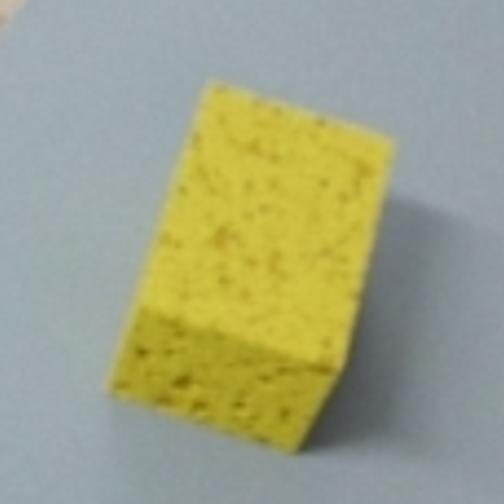

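Call:
move:
  joints: {"joint_1_rad": -0.8}
  cameras: ["wrist_camera"]

Call:
move:
  joints: {"joint_1_rad": -0.2}
  cameras: ["wrist_camera"]

Scene clock: 486.30 s.
move: done
base_odometry: x=+1.547 y=+1.069 heading=-3.131
base_tilt: forward=+0.0 right=+0.4
base_status: not commanded
joint_positions: joint_1_rad=-0.782 joint_2_rad=-0.495 joint_3_rad=+3.142 joint_4_rad=-1.025 joint_5_rad=-0.017 joint_6_rad=-1.216 joint_7_rad=+2.519 hand_index_mcp=+1.000 hand_index_abd=+0.001 hand_index_pip=+0.577 hand_index_dip=+0.696 hand_middle_mcp=+1.000 hand_middle_abd=+0.001 hand_middle_pip=+0.577 hand_middle_dip=+0.696 hand_ring_mcp=+1.000 hand_ring_abd=+0.001 hand_ring_pip=+0.577 hand_ring_dip=+0.696 hand_thumb_cmc=+1.000 hand_thumb_axl=+0.677 hand_thumb_mcp=+0.226 hand_thumb_ipl=+0.168 hand_current_limit=+0.400 hand_speed=-0.500
joint_status: all done
hand_state: goal,goal,goal,goal,goal,goal,goal,goal,goal,goal,goal,goal,goal,goal,goal,goal
index_mcp_current_ma: 0
index_abd_current_ma: 0
index_pip_current_ma: 1
index_dip_current_ma: 0
middle_mcp_current_ma: 0
middle_abd_current_ma: 0
middle_pip_current_ma: 1
middle_dip_current_ma: 0
ring_mcp_current_ma: 0
ring_abd_current_ma: 0
ring_pip_current_ma: 1
ring_dip_current_ma: 0
thumb_cmc_current_ma: 0
thumb_axl_current_ma: -1
thumb_mcp_current_ma: 0
thumb_ipl_current_ma: 0
hand_goal_index_mcp: 1.000
hand_goal_index_abd: 0.000
hand_goal_index_pip: 0.576
hand_goal_index_dip: 0.696
hand_goal_middle_mcp: 1.000
hand_goal_middle_abd: 0.000
hand_goal_middle_pip: 0.576
hand_goal_middle_dip: 0.696
hand_goal_ring_mcp: 1.000
hand_goal_ring_abd: 0.000
hand_goal_ring_pip: 0.576
hand_goal_ring_dip: 0.696
hand_goal_thumb_cmc: 1.000
hand_goal_thumb_axl: 0.678
hand_goal_thumb_mcp: 0.226
hand_goal_thumb_ipl: 0.168
motor_effort: joint_1_rad=+0(2) joint_2_rad=+5(5) joint_3_rad=+1(2) joint_4_rad=+11(12) joint_5_rad=+1(1) joint_6_rad=+8(9) joint_7_rad=-1(1)
hand_pose: x=+0.3521 y=+0.1432 z=+1.3253 quat_wxyz=(-0.046, -0.495, -0.585, -0.641) (m; base frame)
hand_target: x=+0.3463 y=+0.1338 z=+1.3090 quat_wxyz=(-0.029, -0.519, -0.586, -0.621) (m; base frame)
hand_status: not commanded
pictures: wrist_camera
camera_calibration:
wrist_camera: T_world_to_cam=[[0.728932, -0.680144, 0.0778646, -0.234912], [-0.550665, -0.650106, -0.523574, 0.934272], [0.406726, 0.338773, -0.848415, 1.06159], [0, 0, 0, 1]] pos_world=[0.253931, 0.0879662, 1.40812]

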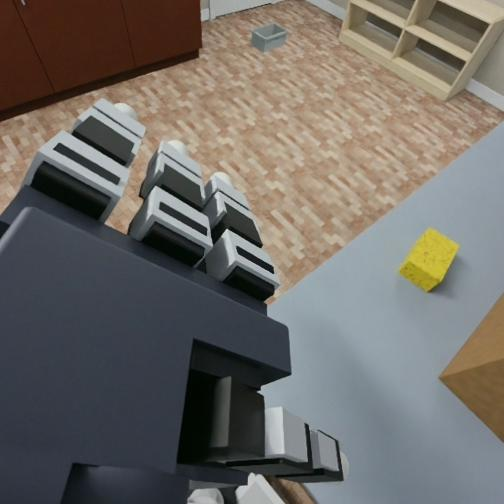

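Scene clock: 488.13 s.
move: done
base_odometry: x=+1.547 y=+1.069 heading=-3.131
base_tilt: forward=-0.2 right=+0.3
base_status: not commanded
joint_positions: joint_1_rad=-0.219 joint_2_rad=-0.495 joint_3_rad=+3.142 joint_4_rad=-1.025 joint_5_rad=-0.017 joint_6_rad=-1.216 joint_7_rad=+2.519 hand_index_mcp=+1.000 hand_index_abd=+0.001 hand_index_pip=+0.577 hand_index_dip=+0.696 hand_middle_mcp=+1.000 hand_middle_abd=+0.001 hand_middle_pip=+0.577 hand_middle_dip=+0.696 hand_ring_mcp=+1.000 hand_ring_abd=+0.001 hand_ring_pip=+0.577 hand_ring_dip=+0.696 hand_thumb_cmc=+1.000 hand_thumb_axl=+0.677 hand_thumb_mcp=+0.226 hand_thumb_ipl=+0.168 hand_current_limit=+0.400 hand_speed=-0.500
joint_status: all done
hand_state: goal,goal,goal,goal,goal,goal,goal,goal,goal,goal,goal,goal,goal,goal,goal,goal
index_mcp_current_ma: 0
index_abd_current_ma: 0
index_pip_current_ma: 1
index_dip_current_ma: 0
middle_mcp_current_ma: 0
middle_abd_current_ma: 0
middle_pip_current_ma: 1
middle_dip_current_ma: 0
ring_mcp_current_ma: 0
ring_abd_current_ma: 0
ring_pip_current_ma: 1
ring_dip_current_ma: 0
thumb_cmc_current_ma: 0
thumb_axl_current_ma: -1
thumb_mcp_current_ma: 0
thumb_ipl_current_ma: 0
hand_goal_index_mcp: 1.000
hand_goal_index_abd: 0.000
hand_goal_index_pip: 0.576
hand_goal_index_dip: 0.696
hand_goal_middle_mcp: 1.000
hand_goal_middle_abd: 0.000
hand_goal_middle_pip: 0.576
hand_goal_middle_dip: 0.696
hand_goal_ring_mcp: 1.000
hand_goal_ring_abd: 0.000
hand_goal_ring_pip: 0.576
hand_goal_ring_dip: 0.696
hand_goal_thumb_cmc: 1.000
hand_goal_thumb_axl: 0.678
hand_goal_thumb_mcp: 0.226
hand_goal_thumb_ipl: 0.168
motor_effort: joint_1_rad=+0(1) joint_2_rad=+5(5) joint_3_rad=+1(2) joint_4_rad=+12(12) joint_5_rad=+0(1) joint_6_rad=+8(9) joint_7_rad=+0(2)
hand_pose: x=+0.3926 y=-0.0033 z=+1.3253 quat_wxyz=(-0.222, -0.638, -0.424, -0.603) (m; base frame)
hand_target: x=+0.3822 y=-0.0180 z=+1.3090 quat_wxyz=(-0.211, -0.670, -0.407, -0.585) (m; base frame)
hand_status: not commanded
pictures: wrist_camera
camera_calibration:
wrist_camera: T_world_to_cam=[[0.253278, -0.964257, 0.0778382, -0.178263], [-0.812657, -0.255727, -0.523633, 0.965519], [0.524823, 0.0693689, -0.84838, 1.04748], [0, 0, 0, 1]] pos_world=[0.280044, 0.002355, 1.40812]

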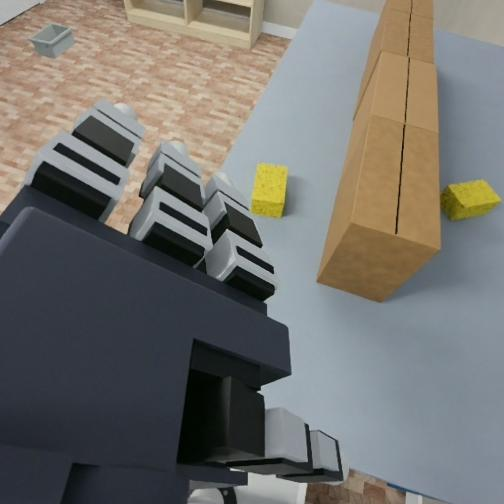

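Call:
zoom_image:
  camera: "wrist_camera"
  region: [430, 160, 504, 234]

Scaled by 6.811 from the camera's 504x504 image, which has a finer 720x720 frame.

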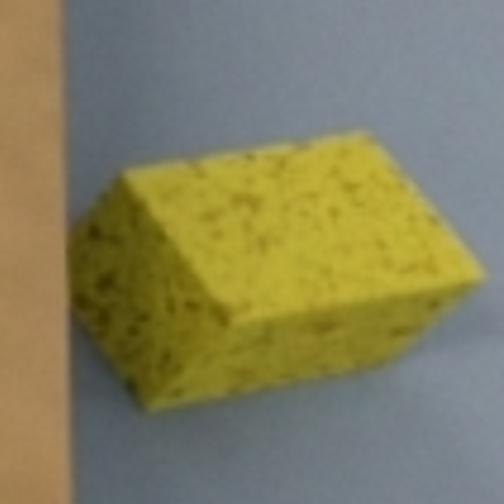

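Call:
move:
  base: {"translate_m": 0.026, "strafe_m": 0.03}
  joints: {"joint_1_rad": 0, "joint_2_rad": -0.3, "joint_4_rad": -1.1, "joint_5_rad": 0, "joint_6_rad": -0.8, "joint_7_rad": -0.07, "hand_index_mcp": 0.0, "hand_middle_mcp": 0.0, "hand_ring_mcp": 0.0, "hand_index_pip": 0.577, "hand_middle_pip": 0.577, "hand_ring_pip": 0.577, "hand_thumb_cmc": -0.571, "hand_thumb_mcp": 0.449, "hand_thumb_axl": 0.677, "hand_thumb_ipl": 0.168}
  cameras: ["wrist_camera"]

Call:
move:
  joints: {"joint_1_rad": 0, "joint_2_rad": 0.154, "joint_4_rad": -1.025, "joint_5_rad": 0, "joint_6_rad": -0.505, "joint_7_rad": -0.07}
  min_time_s: 2
  cameras: ["wrist_camera"]

Scene clock: 541.30 s.
move: done
base_odometry: x=+1.521 y=+1.039 heading=-3.132
base_tilt: forward=-0.2 right=+0.3
base_status: done
joint_positions: joint_1_rad=-0.018 joint_2_rad=-0.308 joint_3_rad=+3.141 joint_4_rad=-1.071 joint_5_rad=-0.017 joint_6_rad=-0.868 joint_7_rad=-0.015 hand_index_mcp=-0.004 hand_index_abd=+0.001 hand_index_pip=+0.578 hand_index_dip=+0.696 hand_middle_mcp=-0.004 hand_middle_abd=+0.001 hand_middle_pip=+0.578 hand_middle_dip=+0.696 hand_ring_mcp=-0.004 hand_ring_abd=+0.001 hand_ring_pip=+0.578 hand_ring_dip=+0.696 hand_thumb_cmc=-0.568 hand_thumb_axl=+0.677 hand_thumb_mcp=+0.446 hand_thumb_ipl=+0.168 hand_current_limit=+0.400 hand_speed=-0.500
joint_status: all done
hand_state: goal,goal,goal,goal,goal,goal,goal,goal,goal,goal,goal,goal,goal,goal,goal,goal
index_mcp_current_ma: -7
index_abd_current_ma: 1
index_pip_current_ma: 0
index_dip_current_ma: 0
middle_mcp_current_ma: -6
middle_abd_current_ma: 1
middle_pip_current_ma: 0
middle_dip_current_ma: 0
ring_mcp_current_ma: -7
ring_abd_current_ma: 1
ring_pip_current_ma: 0
ring_dip_current_ma: 0
thumb_cmc_current_ma: 2
thumb_axl_current_ma: -1
thumb_mcp_current_ma: -10
thumb_ipl_current_ma: 0
hand_goal_index_mcp: 0.000
hand_goal_index_abd: 0.000
hand_goal_index_pip: 0.578
hand_goal_index_dip: 0.696
hand_goal_middle_mcp: 0.000
hand_goal_middle_abd: 0.000
hand_goal_middle_pip: 0.578
hand_goal_middle_dip: 0.696
hand_goal_ring_mcp: 0.000
hand_goal_ring_abd: 0.000
hand_goal_ring_pip: 0.578
hand_goal_ring_dip: 0.696
hand_goal_thumb_cmc: -0.570
hand_goal_thumb_axl: 0.678
hand_goal_thumb_mcp: 0.450
hand_goal_thumb_ipl: 0.168
motor_effort: joint_1_rad=+0(1) joint_2_rad=-3(8) joint_3_rad=+1(2) joint_4_rad=+14(16) joint_5_rad=+0(1) joint_6_rad=+8(10) joint_7_rad=-1(2)
hand_pose: x=+0.5033 y=+0.0372 z=+1.2077 quat_wxyz=(+0.499, -0.516, +0.514, -0.471) (m; base frame)
hand_target: x=+0.5191 y=+0.0297 z=+1.2108 quat_wxyz=(+0.510, -0.489, +0.525, -0.475) (m; base frame)
hand_status: not commanded
pictures: wrist_camera
camera_calibration:
wrist_camera: T_world_to_cam=[[-0.0531336, 0.772922, -0.632272, 0.789233], [-0.726705, 0.404335, 0.55535, -0.366617], [0.684892, 0.488983, 0.540203, -0.88644], [0, 0, 0, 1]] pos_world=[0.382628, -0.0283258, 1.18147]

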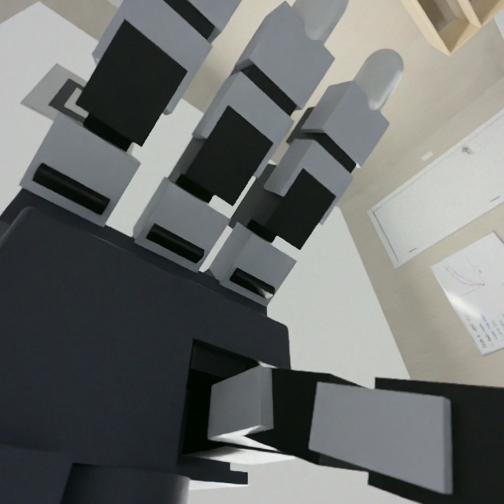

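Scene clock: 543.90 s.
move: done
base_odometry: x=+1.521 y=+1.039 heading=-3.132
base_tilt: forward=-0.1 right=+0.4
base_status: not commanded
joint_positions: joint_1_rad=-0.018 joint_2_rad=+0.143 joint_3_rad=+3.141 joint_4_rad=-1.056 joint_5_rad=-0.017 joint_6_rad=-0.573 joint_7_rad=-0.015 hand_index_mcp=-0.004 hand_index_abd=+0.001 hand_index_pip=+0.578 hand_index_dip=+0.696 hand_middle_mcp=-0.004 hand_middle_abd=+0.001 hand_middle_pip=+0.578 hand_middle_dip=+0.696 hand_ring_mcp=-0.005 hand_ring_abd=+0.001 hand_ring_pip=+0.578 hand_ring_dip=+0.696 hand_thumb_cmc=-0.568 hand_thumb_axl=+0.677 hand_thumb_mcp=+0.446 hand_thumb_ipl=+0.168 hand_current_limit=+0.400 hand_speed=-0.500
joint_status: all done
hand_state: goal,goal,goal,goal,goal,goal,goal,goal,goal,goal,goal,goal,goal,goal,goal,goal
index_mcp_current_ma: -8
index_abd_current_ma: 1
index_pip_current_ma: 0
index_dip_current_ma: 0
middle_mcp_current_ma: -7
middle_abd_current_ma: 1
middle_pip_current_ma: 0
middle_dip_current_ma: 0
ring_mcp_current_ma: -8
ring_abd_current_ma: 1
ring_pip_current_ma: 0
ring_dip_current_ma: 0
thumb_cmc_current_ma: 2
thumb_axl_current_ma: -1
thumb_mcp_current_ma: -10
thumb_ipl_current_ma: 0
hand_goal_index_mcp: 0.000
hand_goal_index_abd: 0.000
hand_goal_index_pip: 0.578
hand_goal_index_dip: 0.696
hand_goal_middle_mcp: 0.000
hand_goal_middle_abd: 0.000
hand_goal_middle_pip: 0.578
hand_goal_middle_dip: 0.696
hand_goal_ring_mcp: 0.000
hand_goal_ring_abd: 0.000
hand_goal_ring_pip: 0.578
hand_goal_ring_dip: 0.696
hand_goal_thumb_cmc: -0.570
hand_goal_thumb_axl: 0.678
hand_goal_thumb_mcp: 0.450
hand_goal_thumb_ipl: 0.168
motor_effort: joint_1_rad=+0(1) joint_2_rad=-21(24) joint_3_rad=+0(1) joint_4_rad=+17(19) joint_5_rad=+0(1) joint_6_rad=+8(9) joint_7_rad=-1(2)
hand_pose: x=+0.7493 y=+0.0408 z=+1.0698 quat_wxyz=(+0.460, -0.547, +0.549, -0.434) (m; base frame)
hand_target: x=+0.7642 y=+0.0297 z=+1.1009 quat_wxyz=(+0.487, -0.509, +0.546, -0.454) (m; base frame)
hand_status: not commanded
pictures: wrist_camera
camera_calibration:
wrist_camera: T_world_to_cam=[[-0.138421, 0.773534, -0.618454, 0.76139], [-0.639691, 0.406894, 0.652098, -0.281509], [0.756066, 0.485884, 0.4385, -0.92656], [0, 0, 0, 1]] pos_world=[0.625854, -0.0242164, 1.06075]

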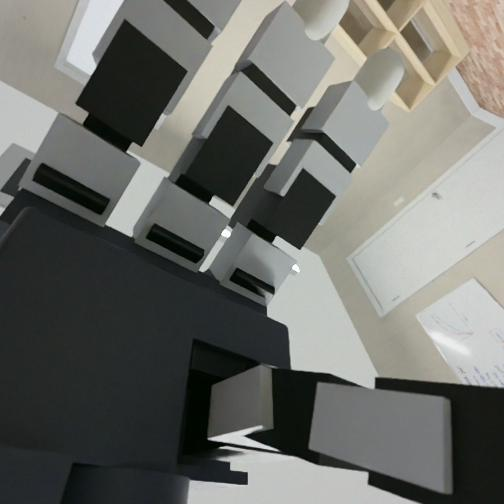

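Call:
move:
  joints: {"joint_1_rad": 0.025, "joint_2_rad": 0.11, "joint_4_rad": -1.285, "joint_6_rad": -0.275}
  min_time_s: 1.5

Call:
move:
  joints: {"joint_1_rad": 0.025, "joint_2_rad": 0.098, "joint_4_rad": -1.44, "joint_6_rad": -0.13}
  min_time_s: 1.5
  cameras: ["wrist_camera"]

Scene clock: 562.50 s.
move: done
base_odometry: x=+1.521 y=+1.039 heading=-3.132
base_tilt: forward=-0.2 right=+0.4
base_status: not commanded
joint_positions: joint_1_rad=+0.006 joint_2_rad=+0.126 joint_3_rad=+3.141 joint_4_rad=-1.255 joint_5_rad=-0.017 joint_6_rad=-0.344 joint_7_rad=-0.015 hand_index_mcp=-0.004 hand_index_abd=+0.001 hand_index_pip=+0.578 hand_index_dip=+0.696 hand_middle_mcp=-0.004 hand_middle_abd=+0.001 hand_middle_pip=+0.578 hand_middle_dip=+0.696 hand_ring_mcp=-0.005 hand_ring_abd=+0.001 hand_ring_pip=+0.578 hand_ring_dip=+0.696 hand_thumb_cmc=-0.568 hand_thumb_axl=+0.677 hand_thumb_mcp=+0.446 hand_thumb_ipl=+0.168 hand_current_limit=+0.400 hand_speed=-0.500
joint_status: all done
hand_state: goal,goal,goal,goal,goal,goal,goal,goal,goal,goal,goal,goal,goal,goal,goal,goal
index_mcp_current_ma: -8
index_abd_current_ma: 1
index_pip_current_ma: 0
index_dip_current_ma: 0
middle_mcp_current_ma: -7
middle_abd_current_ma: 1
middle_pip_current_ma: 0
middle_dip_current_ma: 0
ring_mcp_current_ma: -8
ring_abd_current_ma: 1
ring_pip_current_ma: 0
ring_dip_current_ma: 0
thumb_cmc_current_ma: 2
thumb_axl_current_ma: -1
thumb_mcp_current_ma: -10
thumb_ipl_current_ma: 0
hand_goal_index_mcp: 0.000
hand_goal_index_abd: 0.000
hand_goal_index_pip: 0.578
hand_goal_index_dip: 0.696
hand_goal_middle_mcp: 0.000
hand_goal_middle_abd: 0.000
hand_goal_middle_pip: 0.578
hand_goal_middle_dip: 0.696
hand_goal_ring_mcp: 0.000
hand_goal_ring_abd: 0.000
hand_goal_ring_pip: 0.578
hand_goal_ring_dip: 0.696
hand_goal_thumb_cmc: -0.570
hand_goal_thumb_axl: 0.678
hand_goal_thumb_mcp: 0.450
hand_goal_thumb_ipl: 0.168
motor_effort: joint_1_rad=+0(1) joint_2_rad=-21(23) joint_3_rad=+1(1) joint_4_rad=+18(19) joint_5_rad=+0(1) joint_6_rad=+8(9) joint_7_rad=+0(1)
hand_pose: x=+0.7656 y=+0.0246 z=+1.0293 quat_wxyz=(+0.467, -0.528, +0.545, -0.453) (m; base frame)
hand_target: x=+0.7670 y=+0.0135 z=+1.0423 quat_wxyz=(+0.485, -0.499, +0.549, -0.464) (m; base frame)
hand_status: not commanded
pictures: none

Scene clock: 564.37 s.
move: done
base_odometry: x=+1.521 y=+1.039 heading=-3.132
base_tilt: forward=-0.2 right=+0.4
base_status: not commanded
joint_positions: joint_1_rad=+0.006 joint_2_rad=+0.109 joint_3_rad=+3.141 joint_4_rad=-1.403 joint_5_rad=-0.017 joint_6_rad=-0.195 joint_7_rad=-0.016 hand_index_mcp=-0.004 hand_index_abd=+0.001 hand_index_pip=+0.578 hand_index_dip=+0.696 hand_middle_mcp=-0.004 hand_middle_abd=+0.001 hand_middle_pip=+0.578 hand_middle_dip=+0.696 hand_ring_mcp=-0.005 hand_ring_abd=+0.001 hand_ring_pip=+0.578 hand_ring_dip=+0.696 hand_thumb_cmc=-0.568 hand_thumb_axl=+0.677 hand_thumb_mcp=+0.451 hand_thumb_ipl=+0.169 hand_current_limit=+0.400 hand_speed=-0.500
joint_status: all done
hand_state: goal,goal,goal,goal,goal,goal,goal,goal,goal,goal,goal,goal,goal,goal,goal,goal
index_mcp_current_ma: -8
index_abd_current_ma: 1
index_pip_current_ma: 0
index_dip_current_ma: 0
middle_mcp_current_ma: -7
middle_abd_current_ma: 1
middle_pip_current_ma: 0
middle_dip_current_ma: 0
ring_mcp_current_ma: -8
ring_abd_current_ma: 1
ring_pip_current_ma: 0
ring_dip_current_ma: 0
thumb_cmc_current_ma: 3
thumb_axl_current_ma: -1
thumb_mcp_current_ma: 1
thumb_ipl_current_ma: 2
hand_goal_index_mcp: 0.000
hand_goal_index_abd: 0.000
hand_goal_index_pip: 0.578
hand_goal_index_dip: 0.696
hand_goal_middle_mcp: 0.000
hand_goal_middle_abd: 0.000
hand_goal_middle_pip: 0.578
hand_goal_middle_dip: 0.696
hand_goal_ring_mcp: 0.000
hand_goal_ring_abd: 0.000
hand_goal_ring_pip: 0.578
hand_goal_ring_dip: 0.696
hand_goal_thumb_cmc: -0.570
hand_goal_thumb_axl: 0.678
hand_goal_thumb_mcp: 0.450
hand_goal_thumb_ipl: 0.168
motor_effort: joint_1_rad=+0(1) joint_2_rad=-20(23) joint_3_rad=-1(1) joint_4_rad=+18(19) joint_5_rad=+0(1) joint_6_rad=+8(9) joint_7_rad=+0(1)
hand_pose: x=+0.7660 y=+0.0239 z=+0.9942 quat_wxyz=(+0.472, -0.523, +0.542, -0.458) (m; base frame)
hand_target: x=+0.7669 y=+0.0135 z=+0.9988 quat_wxyz=(+0.486, -0.498, +0.548, -0.464) (m; base frame)
hand_status: not commanded
pictures: wrist_camera
camera_calibration:
wrist_camera: T_world_to_cam=[[-0.0742983, 0.778621, -0.623081, 0.685352], [-0.667873, 0.425137, 0.610904, -0.152593], [0.740557, 0.461528, 0.488433, -0.934969], [0, 0, 0, 1]] pos_world=[0.641406, -0.0372415, 0.976919]

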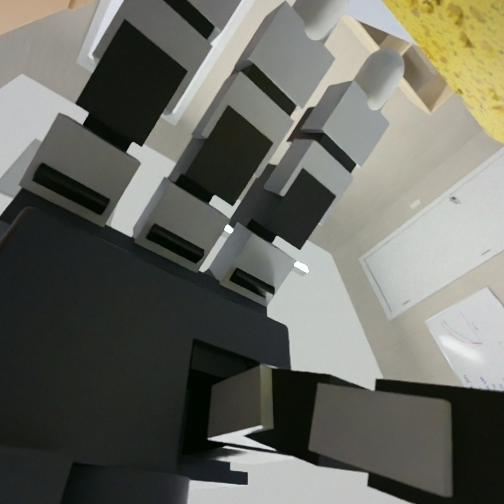

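Call:
move:
  joints: {"joint_1_rad": 0.025, "joint_2_rad": 0.066, "joint_4_rad": -1.54, "joint_6_rad": -0.06}
  min_time_s: 1.5
  cameras: ["wrist_camera"]

Scene clock: 590.03 s.
move: done
base_odometry: x=+1.521 y=+1.039 heading=-3.132
base_tilt: forward=-0.1 right=+0.4
base_status: not commanded
joint_positions: joint_1_rad=+0.006 joint_2_rad=+0.064 joint_3_rad=+3.141 joint_4_rad=-1.497 joint_5_rad=-0.017 joint_6_rad=-0.124 joint_7_rad=-0.017 hand_index_mcp=-0.004 hand_index_abd=+0.001 hand_index_pip=+0.578 hand_index_dip=+0.696 hand_middle_mcp=-0.004 hand_middle_abd=+0.001 hand_middle_pip=+0.578 hand_middle_dip=+0.696 hand_ring_mcp=-0.005 hand_ring_abd=+0.001 hand_ring_pip=+0.578 hand_ring_dip=+0.696 hand_thumb_cmc=-0.566 hand_thumb_axl=+0.677 hand_thumb_mcp=+0.482 hand_thumb_ipl=+0.182 hand_current_limit=+0.400 hand_speed=-0.500
joint_status: all done
hand_state: goal,goal,goal,goal,goal,goal,goal,goal,goal,goal,goal,goal,goal,goal,blocked,goal
index_mcp_current_ma: -8
index_abd_current_ma: 1
index_pip_current_ma: 0
index_dip_current_ma: 0
middle_mcp_current_ma: -7
middle_abd_current_ma: 1
middle_pip_current_ma: 0
middle_dip_current_ma: 0
ring_mcp_current_ma: -8
ring_abd_current_ma: 1
ring_pip_current_ma: 0
ring_dip_current_ma: 0
thumb_cmc_current_ma: 6
thumb_axl_current_ma: -1
thumb_mcp_current_ma: 120
thumb_ipl_current_ma: 45
hand_goal_index_mcp: 0.000
hand_goal_index_abd: 0.000
hand_goal_index_pip: 0.578
hand_goal_index_dip: 0.696
hand_goal_middle_mcp: 0.000
hand_goal_middle_abd: 0.000
hand_goal_middle_pip: 0.578
hand_goal_middle_dip: 0.696
hand_goal_ring_mcp: 0.000
hand_goal_ring_abd: 0.000
hand_goal_ring_pip: 0.578
hand_goal_ring_dip: 0.696
hand_goal_thumb_cmc: -0.570
hand_goal_thumb_axl: 0.678
hand_goal_thumb_mcp: 0.450
hand_goal_thumb_ipl: 0.168
motor_effort: joint_1_rad=+0(1) joint_2_rad=-17(22) joint_3_rad=+1(1) joint_4_rad=+17(18) joint_5_rad=+0(1) joint_6_rad=+8(8) joint_7_rad=-1(1)
hand_pose: x=+0.7503 y=+0.0236 z=+0.9863 quat_wxyz=(+0.477, -0.518, +0.538, -0.463) (m; base frame)
hand_target: x=+0.7537 y=+0.0138 z=+0.9791 quat_wxyz=(+0.486, -0.498, +0.548, -0.465) (m; base frame)
hand_status: not commanded
pictures: wrist_camera
camera_calibration:
wrist_camera: T_world_to_cam=[[-0.0602178, 0.778709, -0.624489, 0.670332], [-0.680073, 0.425948, 0.596715, -0.135027], [0.730667, 0.460631, 0.503929, -0.927292], [0, 0, 0, 1]] pos_world=[0.626079, -0.0373391, 0.966478]

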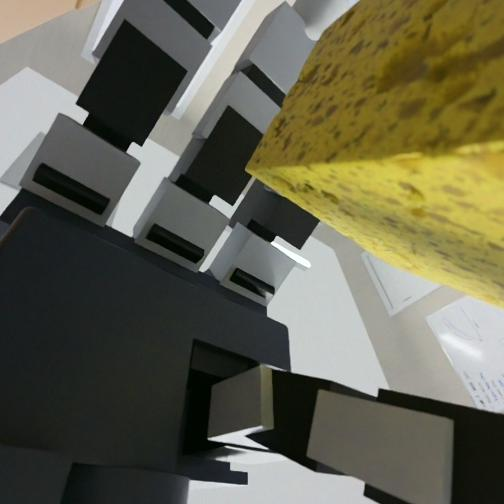

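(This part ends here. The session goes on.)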